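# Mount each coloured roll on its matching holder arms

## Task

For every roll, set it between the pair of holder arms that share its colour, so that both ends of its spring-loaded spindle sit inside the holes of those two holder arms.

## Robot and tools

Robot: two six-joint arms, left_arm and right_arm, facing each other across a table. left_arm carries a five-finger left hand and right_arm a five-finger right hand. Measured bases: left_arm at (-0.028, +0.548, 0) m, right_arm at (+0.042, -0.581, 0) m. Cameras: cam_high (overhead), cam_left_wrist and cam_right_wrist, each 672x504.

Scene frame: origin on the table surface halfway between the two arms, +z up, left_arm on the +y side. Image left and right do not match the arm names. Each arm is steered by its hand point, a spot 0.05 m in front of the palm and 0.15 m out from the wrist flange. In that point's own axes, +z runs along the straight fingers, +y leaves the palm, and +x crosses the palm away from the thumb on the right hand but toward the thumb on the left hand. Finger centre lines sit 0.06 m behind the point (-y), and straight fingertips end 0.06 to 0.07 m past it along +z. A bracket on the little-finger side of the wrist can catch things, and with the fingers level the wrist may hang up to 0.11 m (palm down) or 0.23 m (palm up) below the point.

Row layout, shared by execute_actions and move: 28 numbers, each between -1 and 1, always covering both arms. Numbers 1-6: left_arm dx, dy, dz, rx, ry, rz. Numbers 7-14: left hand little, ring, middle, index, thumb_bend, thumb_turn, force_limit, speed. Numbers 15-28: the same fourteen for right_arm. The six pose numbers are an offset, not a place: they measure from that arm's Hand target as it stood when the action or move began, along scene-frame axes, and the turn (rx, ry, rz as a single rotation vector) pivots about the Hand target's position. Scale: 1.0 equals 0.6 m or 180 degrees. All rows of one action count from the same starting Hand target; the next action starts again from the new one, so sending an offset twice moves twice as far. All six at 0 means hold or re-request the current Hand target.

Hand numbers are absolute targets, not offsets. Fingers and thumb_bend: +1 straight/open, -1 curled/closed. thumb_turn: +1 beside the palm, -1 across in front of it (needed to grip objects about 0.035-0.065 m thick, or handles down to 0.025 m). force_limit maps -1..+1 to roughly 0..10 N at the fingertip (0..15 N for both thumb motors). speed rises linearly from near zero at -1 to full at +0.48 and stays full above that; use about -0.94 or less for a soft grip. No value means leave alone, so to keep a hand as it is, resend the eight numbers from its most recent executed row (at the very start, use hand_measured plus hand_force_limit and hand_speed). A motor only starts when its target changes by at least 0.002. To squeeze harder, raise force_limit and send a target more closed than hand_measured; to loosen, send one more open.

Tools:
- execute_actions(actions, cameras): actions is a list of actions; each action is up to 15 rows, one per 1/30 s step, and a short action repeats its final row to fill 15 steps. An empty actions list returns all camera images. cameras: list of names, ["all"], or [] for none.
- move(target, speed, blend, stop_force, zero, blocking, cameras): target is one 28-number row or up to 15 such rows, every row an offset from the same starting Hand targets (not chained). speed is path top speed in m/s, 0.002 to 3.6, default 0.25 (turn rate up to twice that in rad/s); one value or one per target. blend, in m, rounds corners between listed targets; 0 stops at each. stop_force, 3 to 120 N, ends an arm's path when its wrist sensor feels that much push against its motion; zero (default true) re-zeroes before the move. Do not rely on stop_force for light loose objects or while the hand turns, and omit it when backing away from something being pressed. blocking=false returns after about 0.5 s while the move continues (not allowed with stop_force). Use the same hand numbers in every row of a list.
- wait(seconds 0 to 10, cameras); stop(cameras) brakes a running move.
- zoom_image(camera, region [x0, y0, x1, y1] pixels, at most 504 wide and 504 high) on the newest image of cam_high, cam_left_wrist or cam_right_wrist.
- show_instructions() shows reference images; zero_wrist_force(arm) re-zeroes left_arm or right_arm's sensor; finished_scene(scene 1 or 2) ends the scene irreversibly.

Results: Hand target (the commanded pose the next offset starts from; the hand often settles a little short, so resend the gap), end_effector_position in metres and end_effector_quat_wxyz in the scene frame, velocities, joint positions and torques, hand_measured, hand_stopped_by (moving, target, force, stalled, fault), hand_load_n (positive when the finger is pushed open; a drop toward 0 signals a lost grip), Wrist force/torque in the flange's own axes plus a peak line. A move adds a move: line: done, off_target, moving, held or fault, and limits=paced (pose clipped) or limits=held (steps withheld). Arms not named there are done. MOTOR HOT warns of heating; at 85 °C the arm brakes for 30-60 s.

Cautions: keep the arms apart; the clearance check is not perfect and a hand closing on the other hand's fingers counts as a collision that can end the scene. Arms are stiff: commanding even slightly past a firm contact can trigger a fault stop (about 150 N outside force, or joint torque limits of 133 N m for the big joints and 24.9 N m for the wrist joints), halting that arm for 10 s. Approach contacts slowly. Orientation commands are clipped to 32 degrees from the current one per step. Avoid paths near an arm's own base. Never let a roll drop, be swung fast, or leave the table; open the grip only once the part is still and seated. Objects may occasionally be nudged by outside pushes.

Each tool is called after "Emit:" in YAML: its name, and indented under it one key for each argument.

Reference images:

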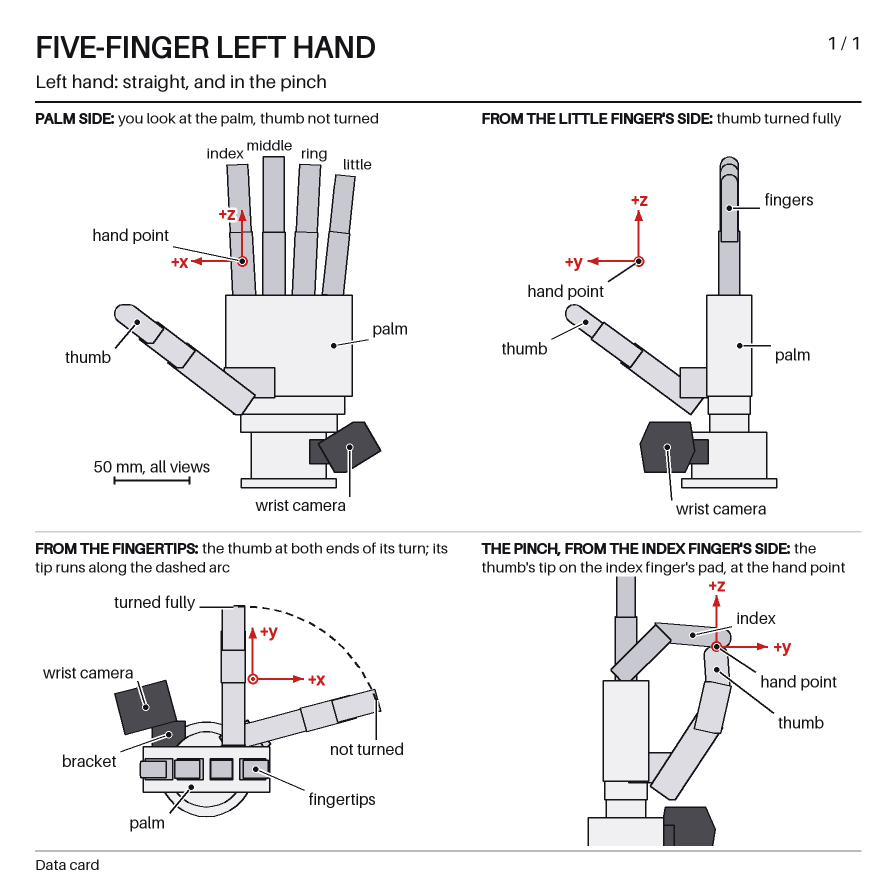

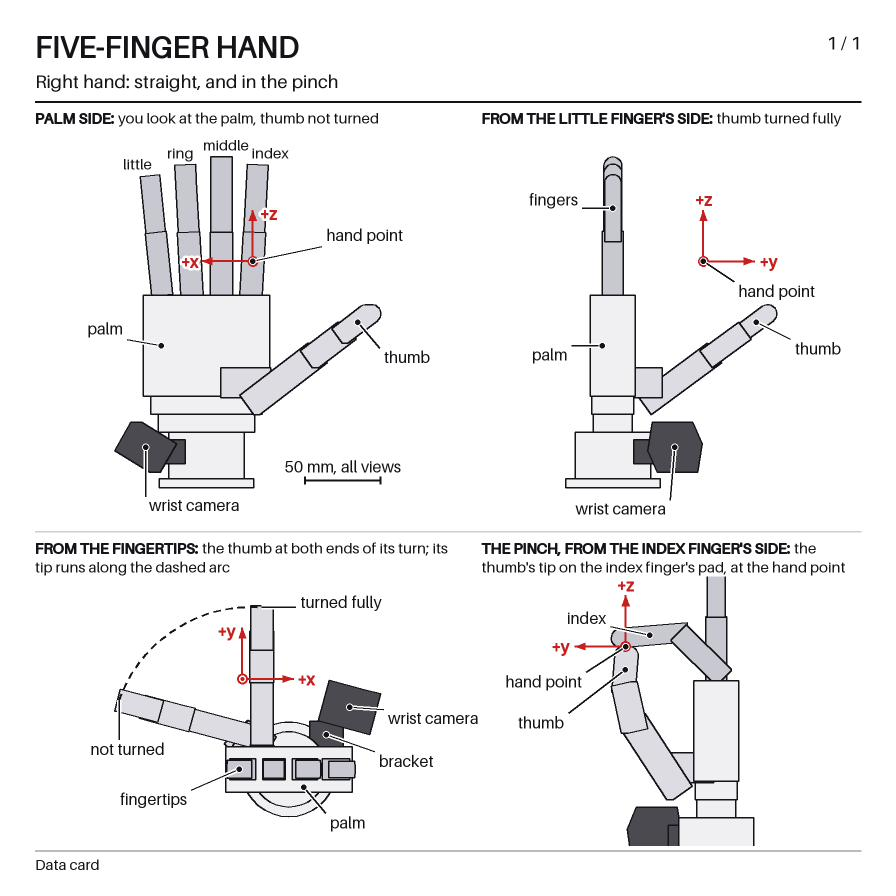

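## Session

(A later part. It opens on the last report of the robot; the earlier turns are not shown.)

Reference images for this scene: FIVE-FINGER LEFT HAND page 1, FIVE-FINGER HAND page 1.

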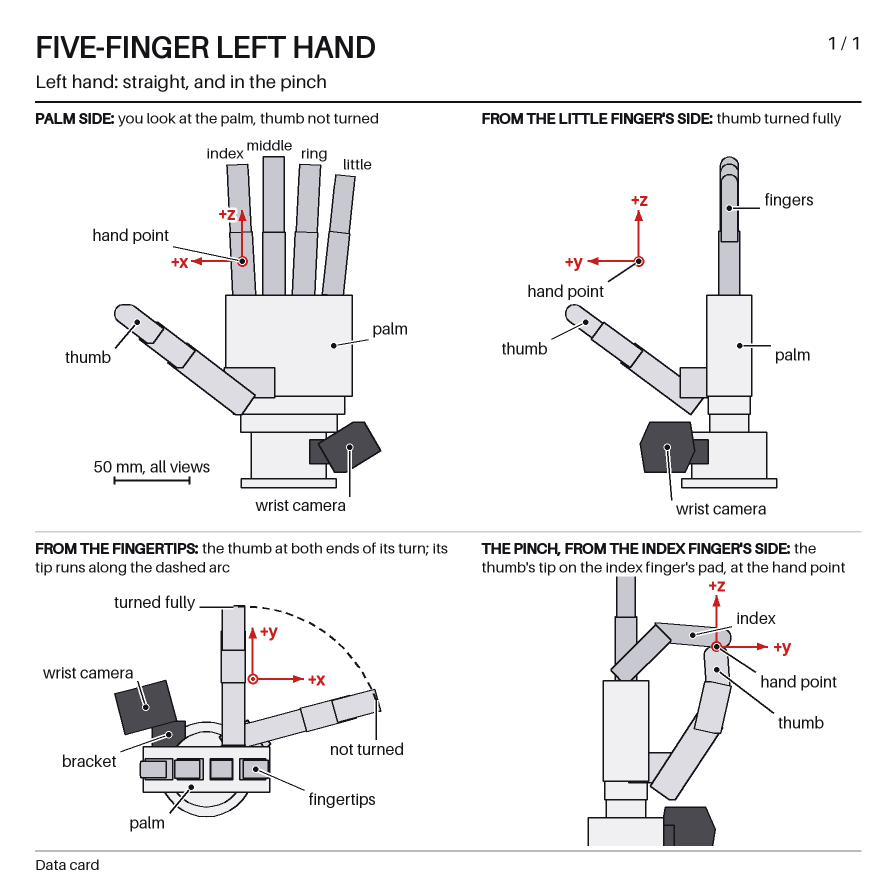

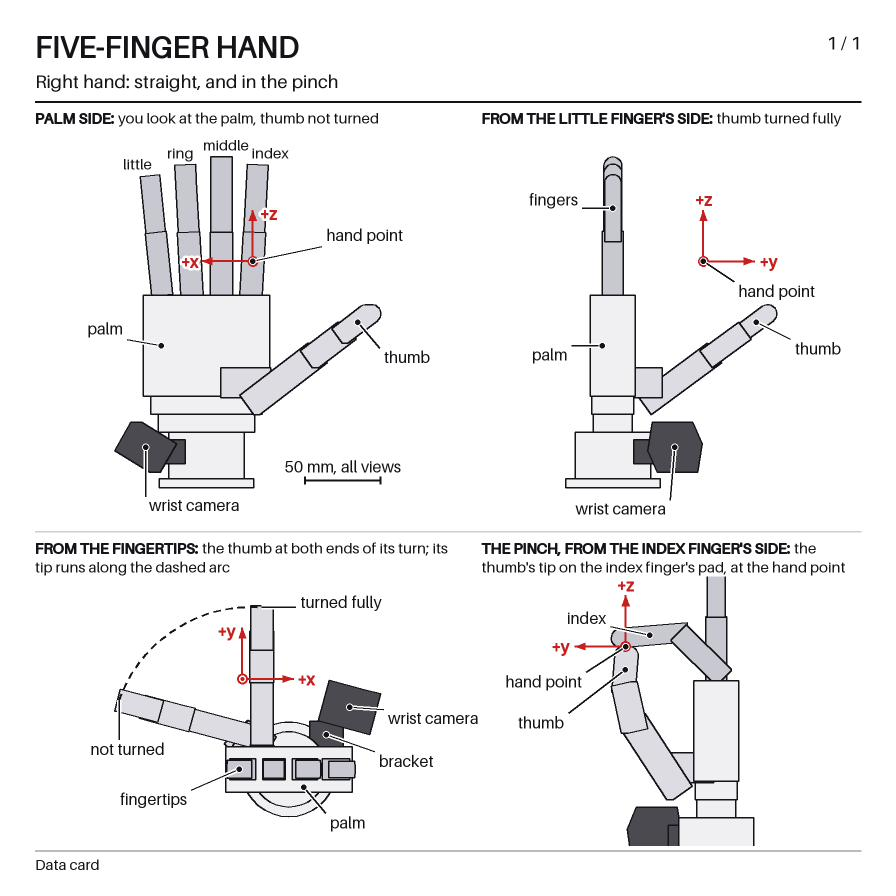

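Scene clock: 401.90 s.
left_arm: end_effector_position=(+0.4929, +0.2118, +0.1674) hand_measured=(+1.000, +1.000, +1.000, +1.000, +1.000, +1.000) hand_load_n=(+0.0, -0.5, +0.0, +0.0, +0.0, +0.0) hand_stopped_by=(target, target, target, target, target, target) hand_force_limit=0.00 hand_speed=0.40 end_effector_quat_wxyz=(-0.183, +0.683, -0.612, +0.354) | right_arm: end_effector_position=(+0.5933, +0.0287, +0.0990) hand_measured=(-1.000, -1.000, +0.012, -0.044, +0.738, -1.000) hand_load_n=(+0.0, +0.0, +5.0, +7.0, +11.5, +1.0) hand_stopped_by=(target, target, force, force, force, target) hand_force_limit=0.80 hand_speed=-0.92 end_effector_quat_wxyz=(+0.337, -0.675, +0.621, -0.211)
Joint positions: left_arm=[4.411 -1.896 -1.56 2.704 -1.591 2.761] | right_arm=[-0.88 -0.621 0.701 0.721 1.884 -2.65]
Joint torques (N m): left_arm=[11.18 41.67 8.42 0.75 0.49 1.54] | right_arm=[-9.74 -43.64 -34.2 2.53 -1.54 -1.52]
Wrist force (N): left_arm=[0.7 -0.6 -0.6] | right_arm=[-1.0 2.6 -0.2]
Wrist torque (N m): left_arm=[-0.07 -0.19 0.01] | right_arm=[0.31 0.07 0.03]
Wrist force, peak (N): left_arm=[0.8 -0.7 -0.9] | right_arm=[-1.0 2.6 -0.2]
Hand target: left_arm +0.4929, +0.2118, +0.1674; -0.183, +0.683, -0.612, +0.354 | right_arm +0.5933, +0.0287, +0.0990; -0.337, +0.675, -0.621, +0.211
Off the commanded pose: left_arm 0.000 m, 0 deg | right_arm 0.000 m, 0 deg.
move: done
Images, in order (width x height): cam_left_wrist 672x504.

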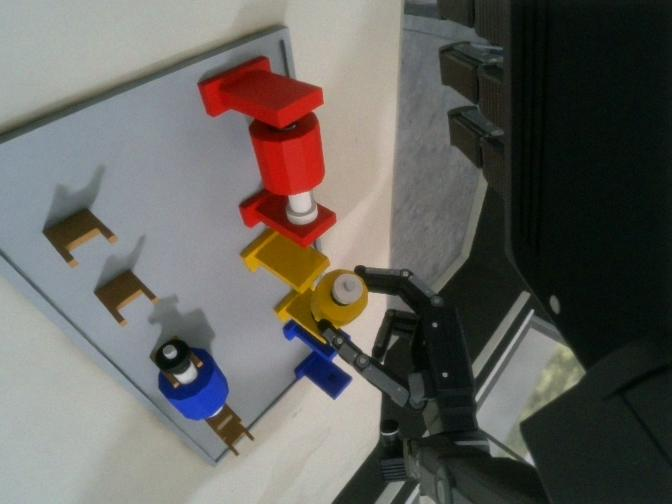

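Emit:
move:
  target: [0,0,0,0,0,0,1,1,1,1,1,1,0,0.4,0.0067,0,0,0,0,0,-1,-1,-0.6,-0.6,-0.3,-1,0.8,-0.92]
  speed: 0.02
  stop_force: 3
  cameras: ["cam_left_wrist"]

Emit:
zoom_image:
  camera: "cam_left_wrist"
  region: [290, 230, 390, 330]

Scene clock: 403.67 s.
left_arm: end_effector_position=(+0.4929, +0.2118, +0.1674) hand_measured=(+1.000, +1.000, +1.000, +1.000, +1.000, +1.000) hand_load_n=(+0.0, +0.0, +0.0, +0.0, +0.0, +0.0) hand_stopped_by=(target, target, target, target, target, target) hand_force_limit=0.00 hand_speed=0.40 end_effector_quat_wxyz=(-0.183, +0.683, -0.612, +0.354) | right_arm: end_effector_position=(+0.5973, +0.0287, +0.0990) hand_measured=(-1.000, -1.000, +0.012, -0.044, +0.738, -1.000) hand_load_n=(+0.0, +0.0, +3.5, +7.5, +11.0, +0.0) hand_stopped_by=(target, target, force, force, force, target) hand_force_limit=0.80 hand_speed=-0.92 end_effector_quat_wxyz=(+0.337, -0.675, +0.621, -0.211)
Joint positions: left_arm=[4.411 -1.896 -1.56 2.704 -1.591 2.761] | right_arm=[-0.884 -0.612 0.684 0.729 1.881 -2.653]
Joint torques (N m): left_arm=[11.49 40.29 8.71 0.9 0.59 1.49] | right_arm=[-10.41 -43.85 -33.42 2.23 -1.58 -1.71]
Wrist force (N): left_arm=[0.7 -0.4 -0.7] | right_arm=[-0.6 2.2 -0.2]
Wrist torque (N m): left_arm=[-0.04 -0.19 0.00] | right_arm=[0.31 0.01 0.02]
Wrist force, peak (N): left_arm=[0.9 -0.7 -0.9] | right_arm=[-0.8 3.1 -0.9]
Hand target: left_arm +0.4929, +0.2118, +0.1674; -0.183, +0.683, -0.612, +0.354 | right_arm +0.5973, +0.0287, +0.0990; -0.337, +0.675, -0.621, +0.211
Off the commanded pose: left_arm 0.000 m, 0 deg | right_arm 0.000 m, 0 deg.
move: done
Images, in order (width x height): cam_left_wrist 672x504.

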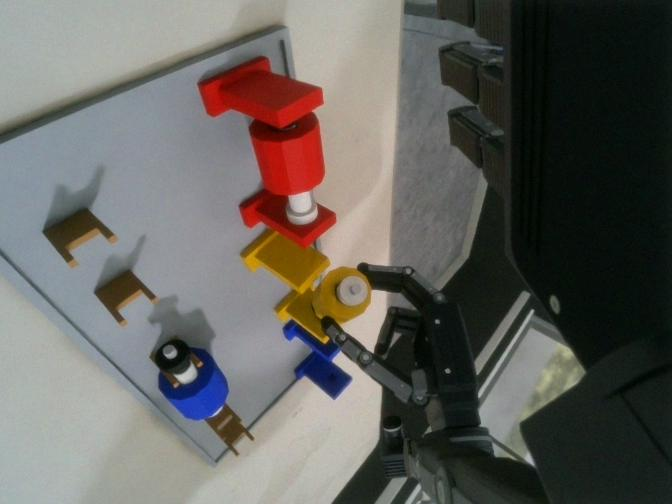

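Scaled by 5.040 from the camera's 672x504 image, which has a finer 960x720 frame.

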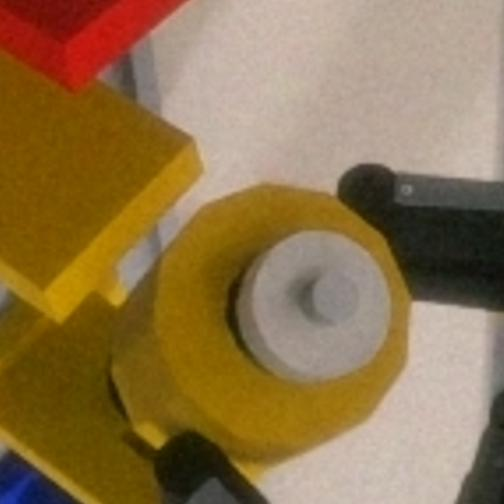

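Emit:
wait:
  seconds: 0.1
  cameras: ["all"]

Emit:
zoom_image:
  camera: "cam_high"
  region: [270, 350, 370, 430]

Emit:
zoom_image:
  camera: "cam_right_wrist"
  region: [300, 0, 640, 260]

Scene clock: 405.30 s.
left_arm: end_effector_position=(+0.4929, +0.2118, +0.1674) hand_measured=(+1.000, +1.000, +1.000, +1.000, +1.000, +1.000) hand_load_n=(+0.0, +0.0, +0.0, +0.0, -0.5, -0.5) hand_stopped_by=(target, target, target, target, target, target) hand_force_limit=0.00 hand_speed=0.40 end_effector_quat_wxyz=(-0.183, +0.683, -0.612, +0.354) | right_arm: end_effector_position=(+0.5973, +0.0287, +0.0990) hand_measured=(-1.000, -1.000, +0.012, -0.044, +0.738, -1.000) hand_load_n=(+0.0, +0.0, +4.0, +7.5, +11.0, +0.5) hand_stopped_by=(target, target, force, force, force, target) hand_force_limit=0.80 hand_speed=-0.92 end_effector_quat_wxyz=(+0.337, -0.675, +0.621, -0.211)
Joint positions: left_arm=[4.411 -1.896 -1.56 2.704 -1.591 2.761] | right_arm=[-0.884 -0.612 0.684 0.729 1.881 -2.653]
Joint torques (N m): left_arm=[11.3 40.46 7.5 0.72 0.72 1.62] | right_arm=[-9.8 -44.75 -35.2 2.13 -1.81 -1.74]
Wrist force (N): left_arm=[0.7 -0.8 -0.8] | right_arm=[-0.7 2.4 0.0]
Wrist torque (N m): left_arm=[-0.09 -0.19 0.01] | right_arm=[0.33 0.02 0.03]
Wrist force, peak (N): left_arm=[0.7 -0.8 -0.9] | right_arm=[-0.9 2.5 0.1]
Hand target: left_arm +0.4929, +0.2118, +0.1674; -0.183, +0.683, -0.612, +0.354 | right_arm +0.5973, +0.0287, +0.0990; -0.337, +0.675, -0.621, +0.211
Off the commanded pose: left_arm 0.000 m, 0 deg | right_arm 0.000 m, 0 deg.
wait: 0.10 s; at rest from the start

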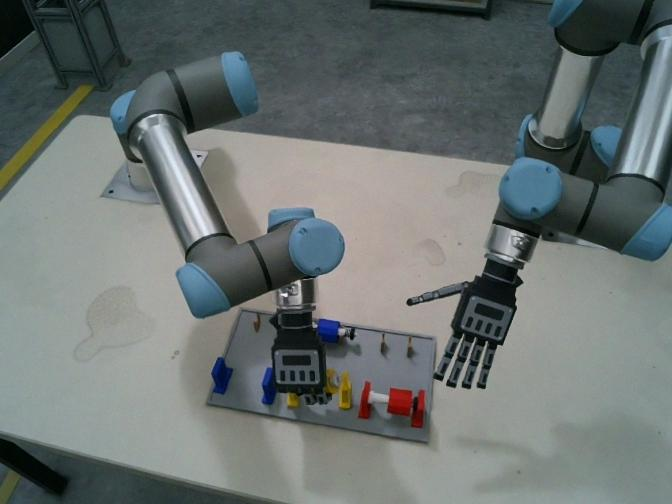

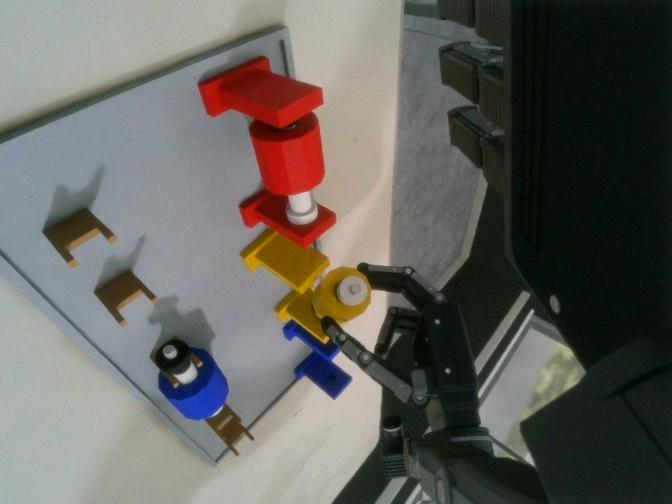

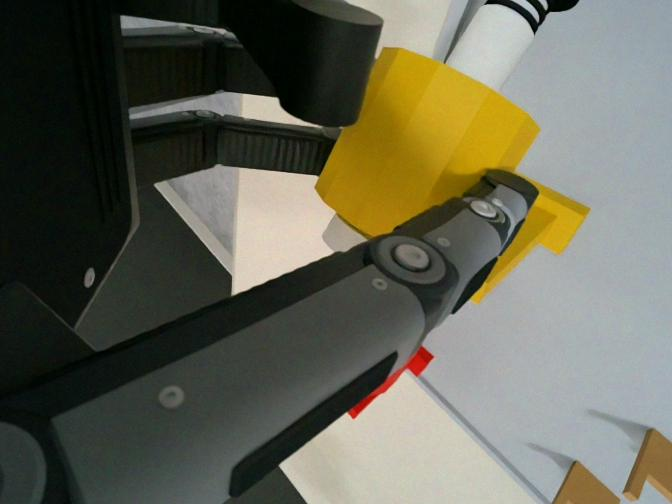

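Scaled by 5.040 from the camera's 672x504 image, which has a finer 960x720 frame.

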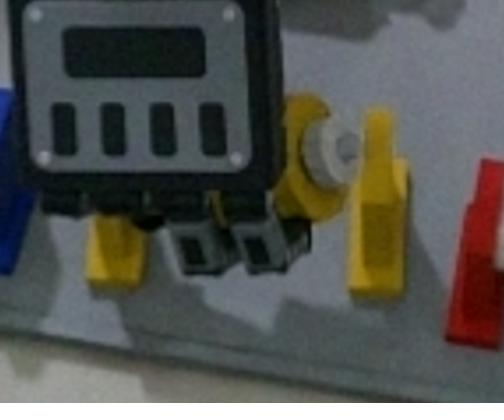

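Scaled by 1.482 from the camera's 672x504 image, which has a finer 960x720 frame.

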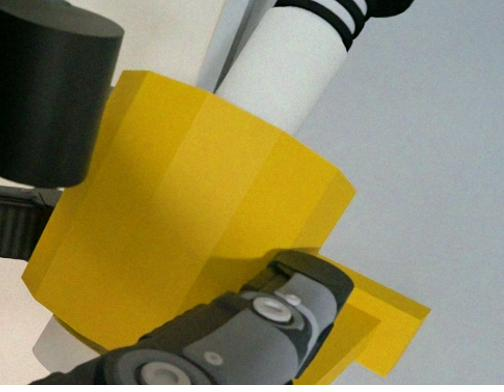

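Emit:
move:
  target: [0,0,0,0,0,0,1,1,1,1,1,1,0,0.4,-0.009,-0.0088,-0.0047,0,0,0,-1,-1,-0.6,-0.6,-0.3,-1,0.8,-0.92]
  speed: 0.02
  stop_force: 3
  cameras: ["all"]

Emit:
zoom_image:
  camera: "cam_left_wrist"
  region: [290, 230, 390, 330]

Emit:
zoom_image:
  camera: "cam_right_wrist"
  region: [300, 0, 640, 260]

Scene clock: 407.13 s.
left_arm: end_effector_position=(+0.4929, +0.2118, +0.1674) hand_measured=(+1.000, +1.000, +1.000, +1.000, +1.000, +1.000) hand_load_n=(+0.0, +0.0, -0.5, +0.0, +0.0, +0.0) hand_stopped_by=(target, target, target, target, target, target) hand_force_limit=0.00 hand_speed=0.40 end_effector_quat_wxyz=(-0.183, +0.683, -0.612, +0.354) | right_arm: end_effector_position=(+0.5919, +0.0234, +0.0962) hand_measured=(-1.000, -1.000, +0.012, -0.044, +0.738, -1.000) hand_load_n=(+0.0, +0.0, +3.5, +7.5, +11.0, +0.0) hand_stopped_by=(target, target, force, force, force, target) hand_force_limit=0.80 hand_speed=-0.92 end_effector_quat_wxyz=(+0.337, -0.675, +0.621, -0.211)
Joint positions: left_arm=[4.411 -1.896 -1.56 2.704 -1.591 2.761] | right_arm=[-0.885 -0.639 0.741 0.698 1.88 -2.654]
Joint torques (N m): left_arm=[10.99 40.73 8.33 0.83 0.64 1.47] | right_arm=[-9.5 -59.83 -7.2 -0.9 -1.66 -1.56]
Wrist force (N): left_arm=[0.5 -0.6 -0.7] | right_arm=[-1.0 1.8 0.0]
Wrist torque (N m): left_arm=[-0.06 -0.16 -0.01] | right_arm=[0.27 0.00 0.03]
Wrist force, peak (N): left_arm=[0.8 -0.8 -0.6] | right_arm=[-1.4 2.2 0.1]
Hand target: left_arm +0.4929, +0.2118, +0.1674; -0.183, +0.683, -0.612, +0.354 | right_arm +0.5919, +0.0234, +0.0962; -0.337, +0.675, -0.621, +0.211
Off the commanded pose: left_arm 0.000 m, 0 deg | right_arm 0.000 m, 0 deg.
move: done

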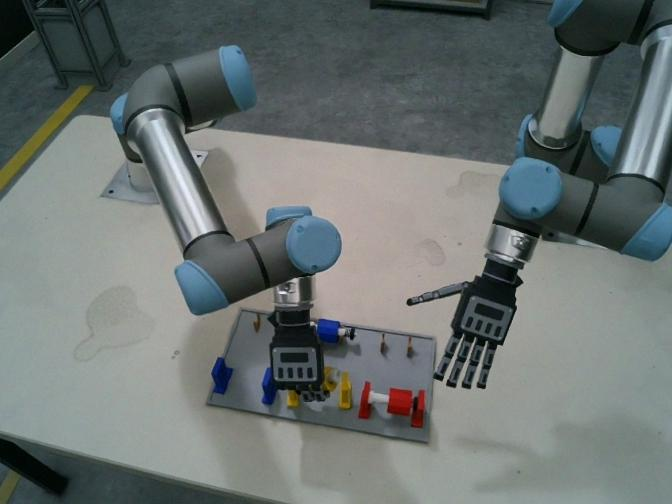

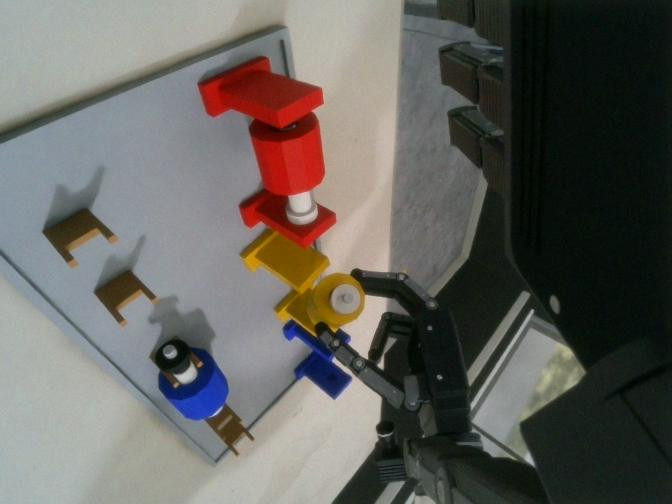

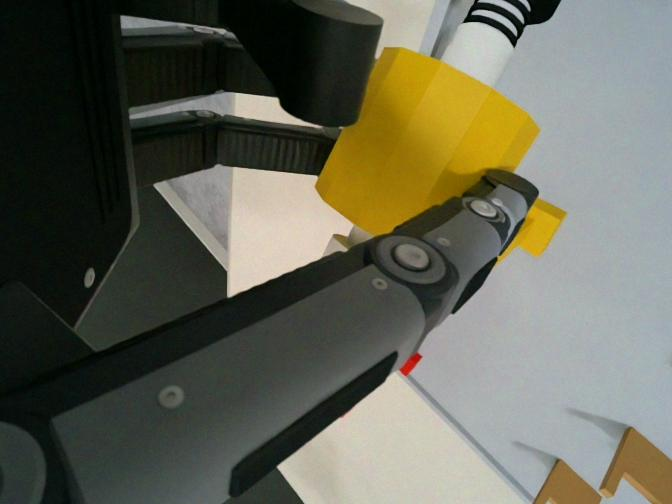

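Scaled by 5.040 from the camera's 672x504 image, which has a finer 960x720 frame.

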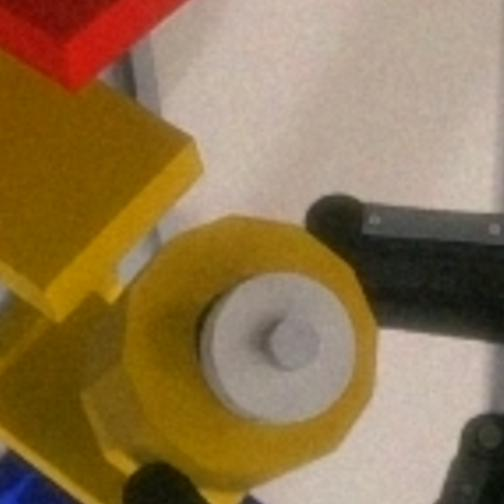

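Scaled by 1.482 from the camera's 672x504 image, which has a finer 960x720 frame.

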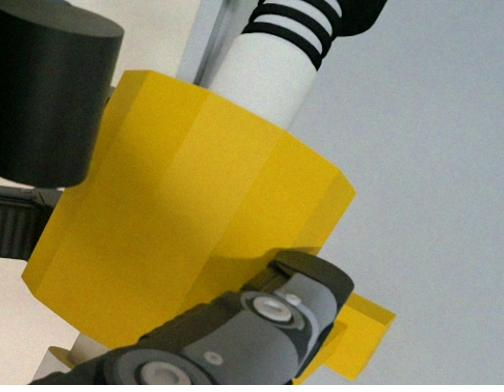

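Emit:
move:
  target: [0,0,0,0,0,0,1,1,1,1,1,1,0,0.4,-0.001,-0.0146,-0.0078,0,0,0,-1,-1,-0.6,-0.6,-0.3,-1,0.8,-0.92]
  speed: 0.02
  stop_force: 3
  cameras: ["all"]

Emit:
zoom_image:
  camera: "cam_left_wrist"
  region: [290, 230, 390, 330]

Emit:
zoom_image:
  camera: "cam_right_wrist"
  region: [300, 0, 640, 260]

Scene clock: 409.53 s.
left_arm: end_effector_position=(+0.4929, +0.2118, +0.1674) hand_measured=(+1.000, +1.000, +1.000, +1.000, +1.000, +1.000) hand_load_n=(+0.0, +0.0, +0.0, +0.0, +0.0, -0.5) hand_stopped_by=(target, target, target, target, target, target) hand_force_limit=0.00 hand_speed=0.40 end_effector_quat_wxyz=(-0.183, +0.683, -0.612, +0.354) | right_arm: end_effector_position=(+0.5913, +0.0147, +0.0915) hand_measured=(-1.000, -1.000, +0.012, -0.044, +0.738, -1.000) hand_load_n=(+0.0, +0.0, +3.5, +7.5, +11.0, +0.0) hand_stopped_by=(target, target, force, force, force, target) hand_force_limit=0.80 hand_speed=-0.92 end_effector_quat_wxyz=(+0.337, -0.675, +0.621, -0.211)
Joint positions: left_arm=[4.411 -1.896 -1.56 2.704 -1.591 2.761] | right_arm=[-0.894 -0.662 0.797 0.664 1.874 -2.661]
Joint torques (N m): left_arm=[10.78 41.45 8.29 0.83 0.6 1.37] | right_arm=[-9.63 -57.45 -6.02 -1.19 -2.02 -1.63]
Wrist force (N): left_arm=[0.7 -0.7 -0.8] | right_arm=[-0.4 1.8 -0.1]
Wrist torque (N m): left_arm=[-0.08 -0.20 0.01] | right_arm=[0.25 0.00 0.01]
Wrist force, peak (N): left_arm=[0.9 -0.6 -0.9] | right_arm=[-1.4 2.1 0.5]
Hand target: left_arm +0.4929, +0.2118, +0.1674; -0.183, +0.683, -0.612, +0.354 | right_arm +0.5913, +0.0147, +0.0915; -0.337, +0.675, -0.621, +0.211
Off the commanded pose: left_arm 0.000 m, 0 deg | right_arm 0.000 m, 0 deg.
move: done

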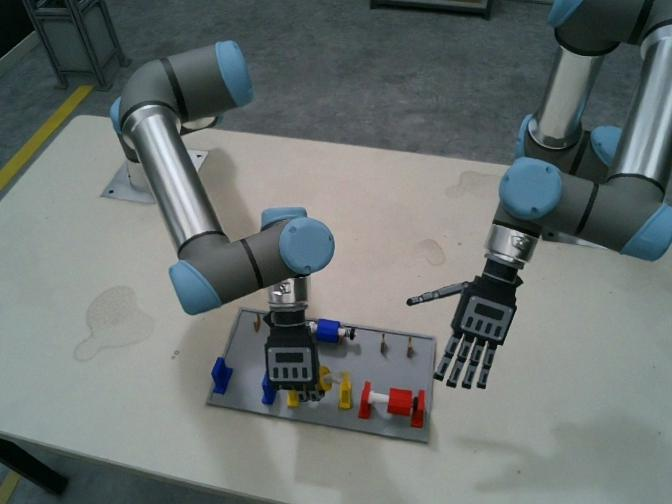

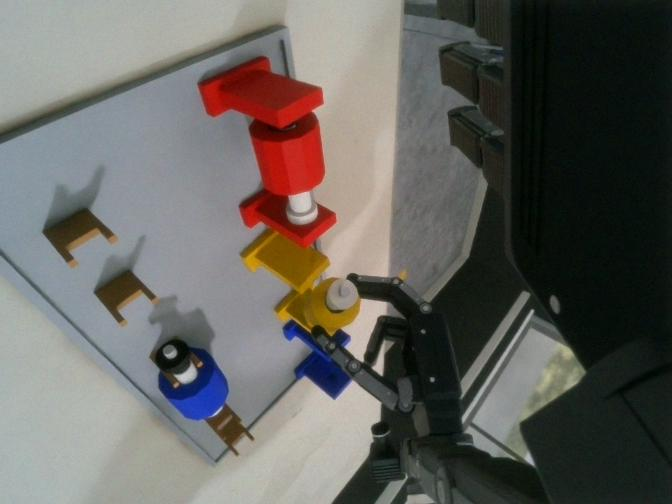

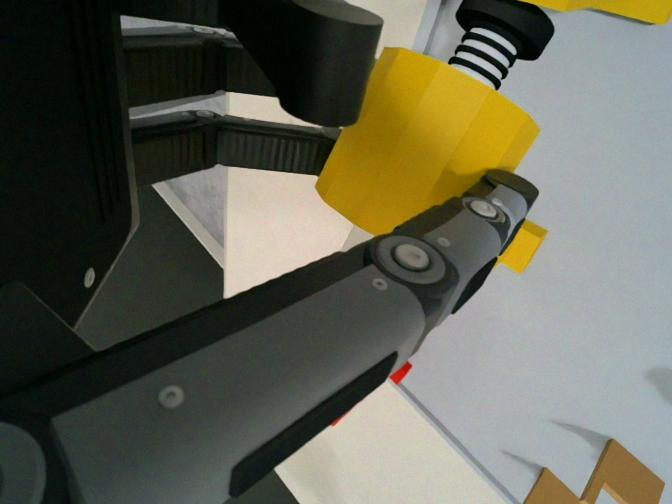

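Scaled by 5.040 from the camera's 672x504 image, which has a finer 960x720 frame.

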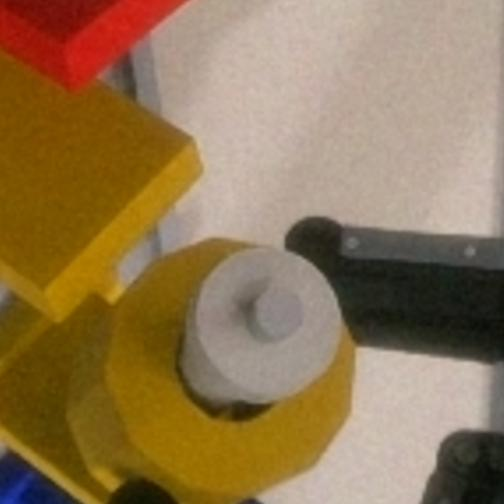

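Scaled by 1.482 from the camera's 672x504 image, which has a finer 960x720 frame.

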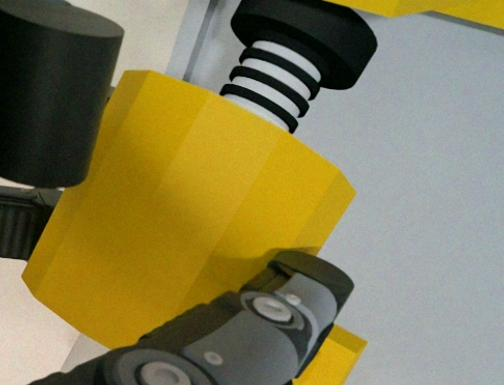

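Emit:
zoom_image:
  camera: "cam_right_wrist"
  region: [430, 0, 672, 90]

Scaled by 2.083 from the camera's 672x504 image, which has a finer 960x720 frame.

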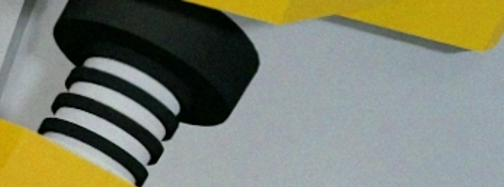

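Emit:
zoom_image:
  camera: "cam_right_wrist"
  region: [480, 0, 672, 50]

Scaled by 2.625 from the camera's 672x504 image, which has a finer 960x720 frame.

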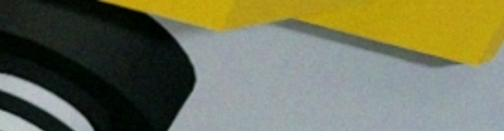

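Emit:
move:
  target: [0,0,0,0,0,0,1,1,1,1,1,1,0,0.4,0.0012,-0.0088,-0.0047,0,0,0,-1,-1,-0.6,-0.6,-0.3,-1,0.8,-0.92]
  speed: 0.015
  stop_force: 3
  cameras: ["cam_left_wrist","cam_right_wrist"]

Emit:
zoom_image:
  camera: "cam_right_wrist"
  region: [430, 0, 672, 90]

Emit:
zoom_image:
  camera: "cam_left_wrist"
  region: [290, 230, 390, 330]

Scene clock: 414.67 s.
left_arm: end_effector_position=(+0.4929, +0.2118, +0.1674) hand_measured=(+1.000, +1.000, +1.000, +1.000, +1.000, +1.000) hand_load_n=(+0.0, +0.0, +0.0, +0.0, -0.5, -0.5) hand_stopped_by=(target, target, target, target, target, target) hand_force_limit=0.00 hand_speed=0.40 end_effector_quat_wxyz=(-0.183, +0.683, -0.612, +0.354) | right_arm: end_effector_position=(+0.5921, +0.0094, +0.0887) hand_measured=(-1.000, -1.000, +0.012, -0.044, +0.738, -1.000) hand_load_n=(+0.0, +0.0, +3.5, +7.5, +10.5, +0.0) hand_stopped_by=(target, target, force, force, force, target) hand_force_limit=0.80 hand_speed=-0.92 end_effector_quat_wxyz=(+0.337, -0.675, +0.621, -0.211)
Joint positions: left_arm=[4.411 -1.896 -1.56 2.704 -1.591 2.761] | right_arm=[-0.901 -0.673 0.824 0.646 1.869 -2.667]
Joint torques (N m): left_arm=[11.93 41.3 8.56 0.78 0.58 1.51] | right_arm=[-9.6 -58.72 -6.42 -0.76 -1.75 -1.7]
Wrist force (N): left_arm=[0.7 -0.7 -0.5] | right_arm=[-0.5 2.2 0.3]
Wrist torque (N m): left_arm=[-0.10 -0.18 0.00] | right_arm=[0.28 -0.02 0.03]
Wrist force, peak (N): left_arm=[0.8 -0.5 -1.0] | right_arm=[-0.7 2.3 0.3]
Hand target: left_arm +0.4929, +0.2118, +0.1674; -0.183, +0.683, -0.612, +0.354 | right_arm +0.5921, +0.0094, +0.0887; -0.337, +0.675, -0.621, +0.211
Off the commanded pose: left_arm 0.000 m, 0 deg | right_arm 0.000 m, 0 deg.
move: done
Images, in order (width x height): cam_left_wrist 672x504, cam_right_wrist 672x504.

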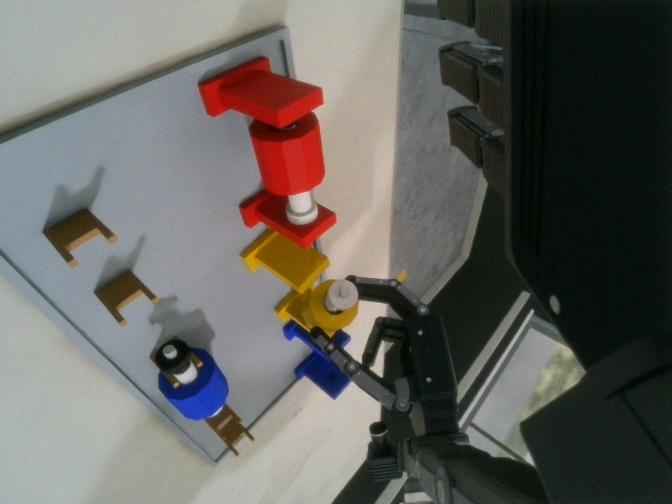

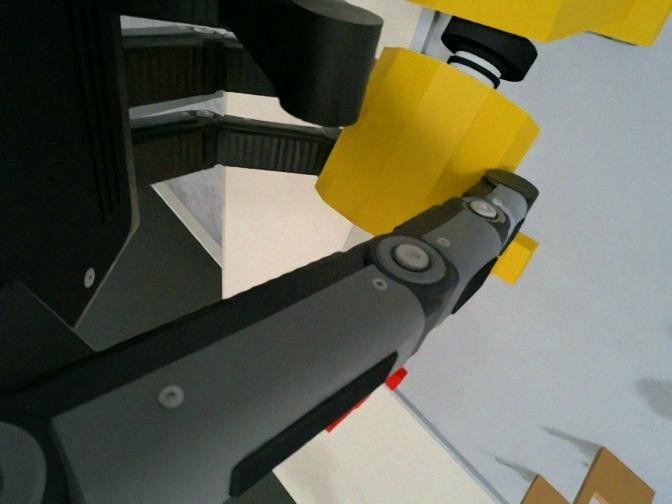

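Scaled by 2.083 from the camera's 672x504 image, which has a finer 960x720 frame.

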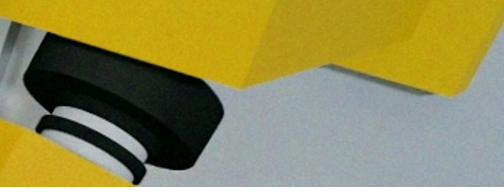

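Scaled by 5.040 from the camera's 672x504 image, which has a finer 960x720 frame.

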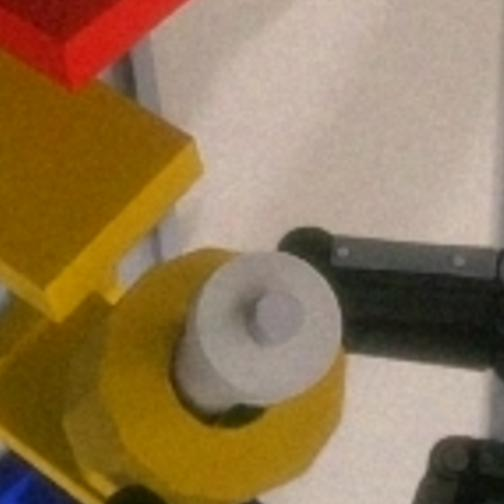

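Emit:
move:
  target: [0,0,0,0,0,0,1,1,1,1,1,1,0,0.4,0.0012,-0.0117,-0.0063,0,0,0,-1,-1,-0.6,-0.6,-0.3,-1,0.8,-0.92]
  speed: 0.015
  stop_force: 3
  cameras: ["cam_left_wrist","cam_right_wrist"]

Emit:
zoom_image:
  camera: "cam_right_wrist"
  region: [430, 0, 672, 120]

Emit:
zoom_image:
  camera: "cam_left_wrist"
  region: [290, 230, 390, 330]

Scene clock: 417.73 s.
left_arm: end_effector_position=(+0.4929, +0.2118, +0.1674) hand_measured=(+1.000, +1.000, +1.000, +1.000, +1.000, +1.000) hand_load_n=(+0.0, +0.0, +0.0, +0.0, -0.5, -0.5) hand_stopped_by=(target, target, target, target, target, target) hand_force_limit=0.00 hand_speed=0.40 end_effector_quat_wxyz=(-0.183, +0.683, -0.612, +0.354) | right_arm: end_effector_position=(+0.5928, +0.0024, +0.0849) hand_measured=(-1.000, -1.000, +0.012, -0.044, +0.738, -1.000) hand_load_n=(+0.5, +0.0, +3.5, +7.5, +11.0, +0.5) hand_stopped_by=(target, target, force, force, force, target) hand_force_limit=0.80 hand_speed=-0.92 end_effector_quat_wxyz=(+0.337, -0.675, +0.621, -0.211)
Joint positions: left_arm=[4.411 -1.896 -1.56 2.704 -1.591 2.761] | right_arm=[-0.91 -0.687 0.86 0.622 1.862 -2.673]
Joint torques (N m): left_arm=[10.84 41.18 9.25 0.82 0.56 1.42] | right_arm=[-10.19 -58.19 -7.01 -0.82 -1.86 -1.72]
Wrist force (N): left_arm=[0.7 -0.5 -0.8] | right_arm=[-0.7 1.8 0.3]
Wrist torque (N m): left_arm=[-0.04 -0.19 0.00] | right_arm=[0.22 0.02 0.00]
Wrist force, peak (N): left_arm=[0.8 -0.7 -0.9] | right_arm=[-0.9 2.1 0.4]
Hand target: left_arm +0.4929, +0.2118, +0.1674; -0.183, +0.683, -0.612, +0.354 | right_arm +0.5928, +0.0024, +0.0849; -0.337, +0.675, -0.621, +0.211
Off the commanded pose: left_arm 0.000 m, 0 deg | right_arm 0.000 m, 0 deg.
move: done
Images, in order (width x height): cam_left_wrist 672x504, cam_right_wrist 672x504.

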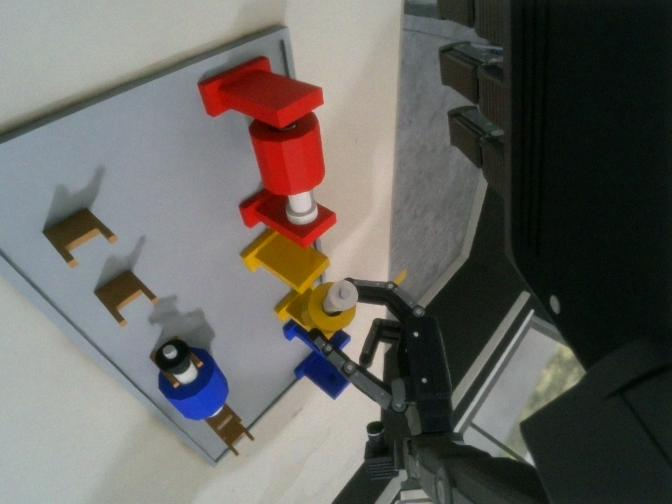

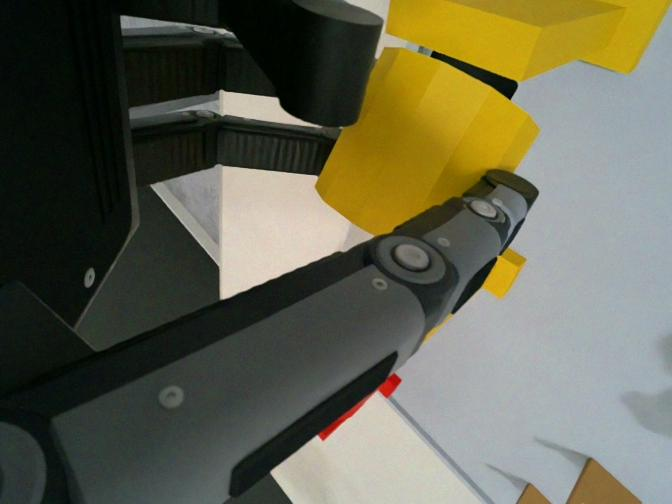

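Scaled by 2.083 from the camera's 672x504 image, which has a finer 960x720 frame.

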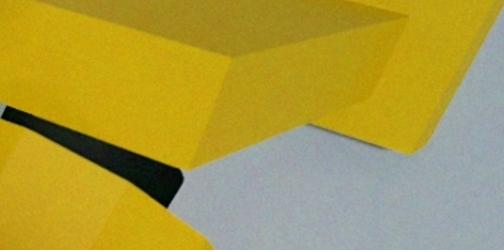

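Scaled by 5.040 from the camera's 672x504 image, which has a finer 960x720 frame.

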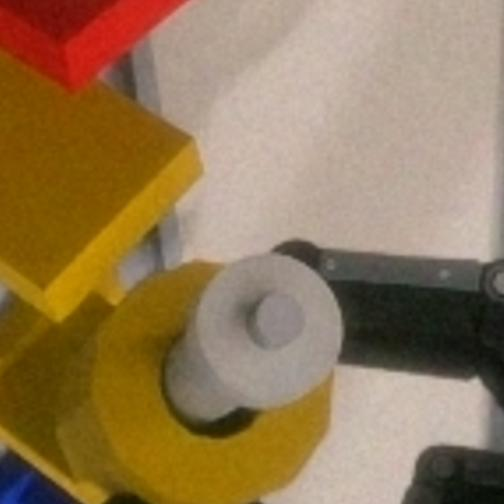

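Emit:
move:
  target: [0,0,0,0,0,0,1,1,1,1,1,1,0,0.4,-0.005,0,0,0,0,0,-1,-1,-0.6,-0.6,-0.3,-1,0.8,-0.92]
  speed: 0.015
  stop_force: 3
  cameras: ["cam_left_wrist","cam_right_wrist"]

Emit:
zoom_image:
  camera: "cam_right_wrist"
  region: [430, 0, 672, 120]

Emit:
zoom_image:
  camera: "cam_left_wrist"
  region: [290, 230, 390, 330]

Scene clock: 419.60 s.
left_arm: end_effector_position=(+0.4929, +0.2118, +0.1674) hand_measured=(+1.000, +1.000, +1.000, +1.000, +1.000, +1.000) hand_load_n=(+0.0, +0.0, +0.0, -0.5, +0.0, +0.0) hand_stopped_by=(target, target, target, target, target, target) hand_force_limit=0.00 hand_speed=0.40 end_effector_quat_wxyz=(-0.183, +0.683, -0.612, +0.354) | right_arm: end_effector_position=(+0.5898, +0.0023, +0.0849) hand_measured=(-1.000, -1.000, +0.012, -0.044, +0.738, -1.000) hand_load_n=(+0.0, +0.0, +3.5, +7.5, +11.0, +0.0) hand_stopped_by=(target, target, force, force, force, target) hand_force_limit=0.80 hand_speed=-0.92 end_effector_quat_wxyz=(+0.337, -0.675, +0.621, -0.211)
Joint positions: left_arm=[4.411 -1.896 -1.56 2.704 -1.591 2.761] | right_arm=[-0.908 -0.693 0.871 0.618 1.864 -2.671]
Joint torques (N m): left_arm=[10.65 41.96 9.6 0.68 0.49 1.59] | right_arm=[12.32 -57.99 -7.27 -0.94 2.54 1.54]
Wrist force (N): left_arm=[0.7 -0.6 -0.6] | right_arm=[-0.3 1.6 0.2]
Wrist torque (N m): left_arm=[-0.07 -0.18 0.01] | right_arm=[0.22 0.01 -0.15]
Wrist force, peak (N): left_arm=[0.7 -0.9 -0.8] | right_arm=[-1.1 2.2 0.6]
Hand target: left_arm +0.4929, +0.2118, +0.1674; -0.183, +0.683, -0.612, +0.354 | right_arm +0.5898, +0.0024, +0.0849; -0.337, +0.675, -0.621, +0.211
Off the commanded pose: left_arm 0.000 m, 0 deg | right_arm 0.000 m, 0 deg.
move: done
Images, in order (width x height): cam_left_wrist 672x504, cam_right_wrist 672x504.

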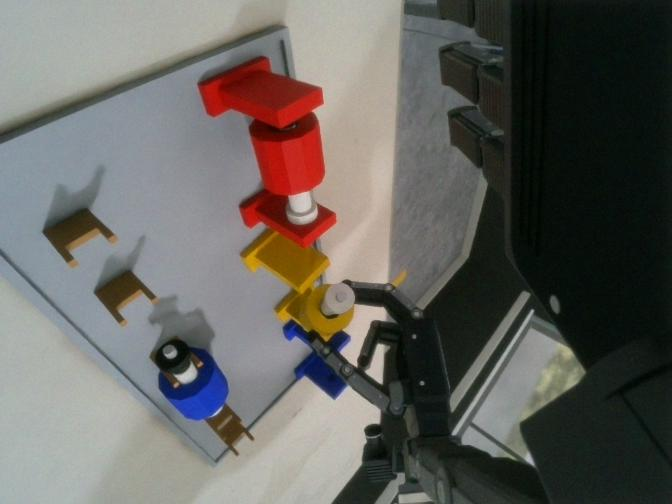

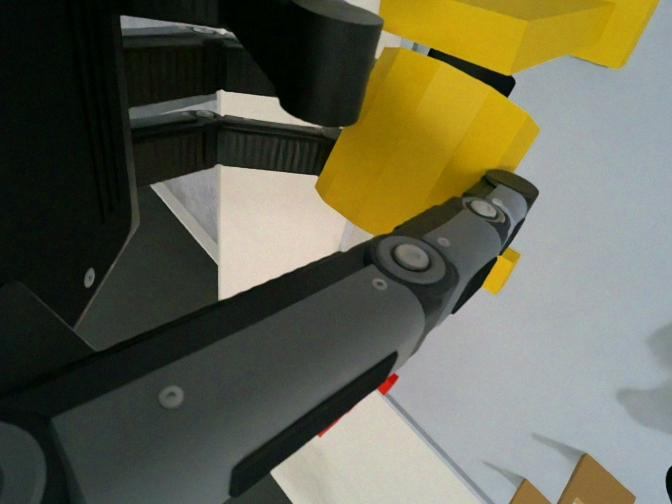

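Scaled by 2.083 from the camera's 672x504 image, which has a finer 960x720 frame.

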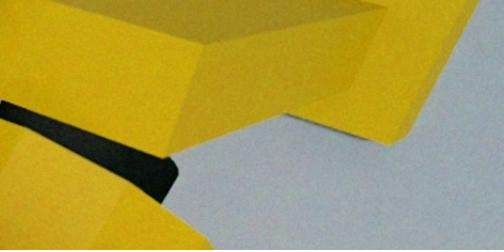

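Scaled by 5.040 from the camera's 672x504 image, which has a finer 960x720 frame.

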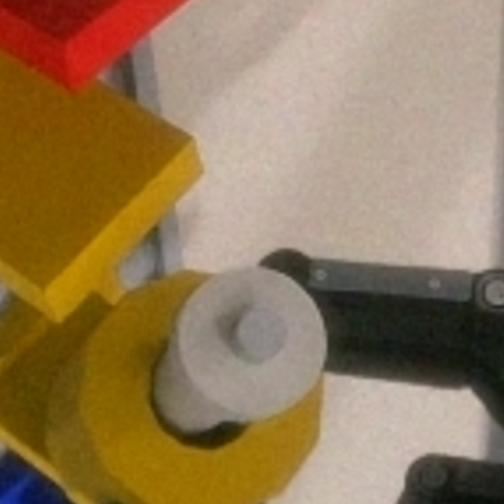

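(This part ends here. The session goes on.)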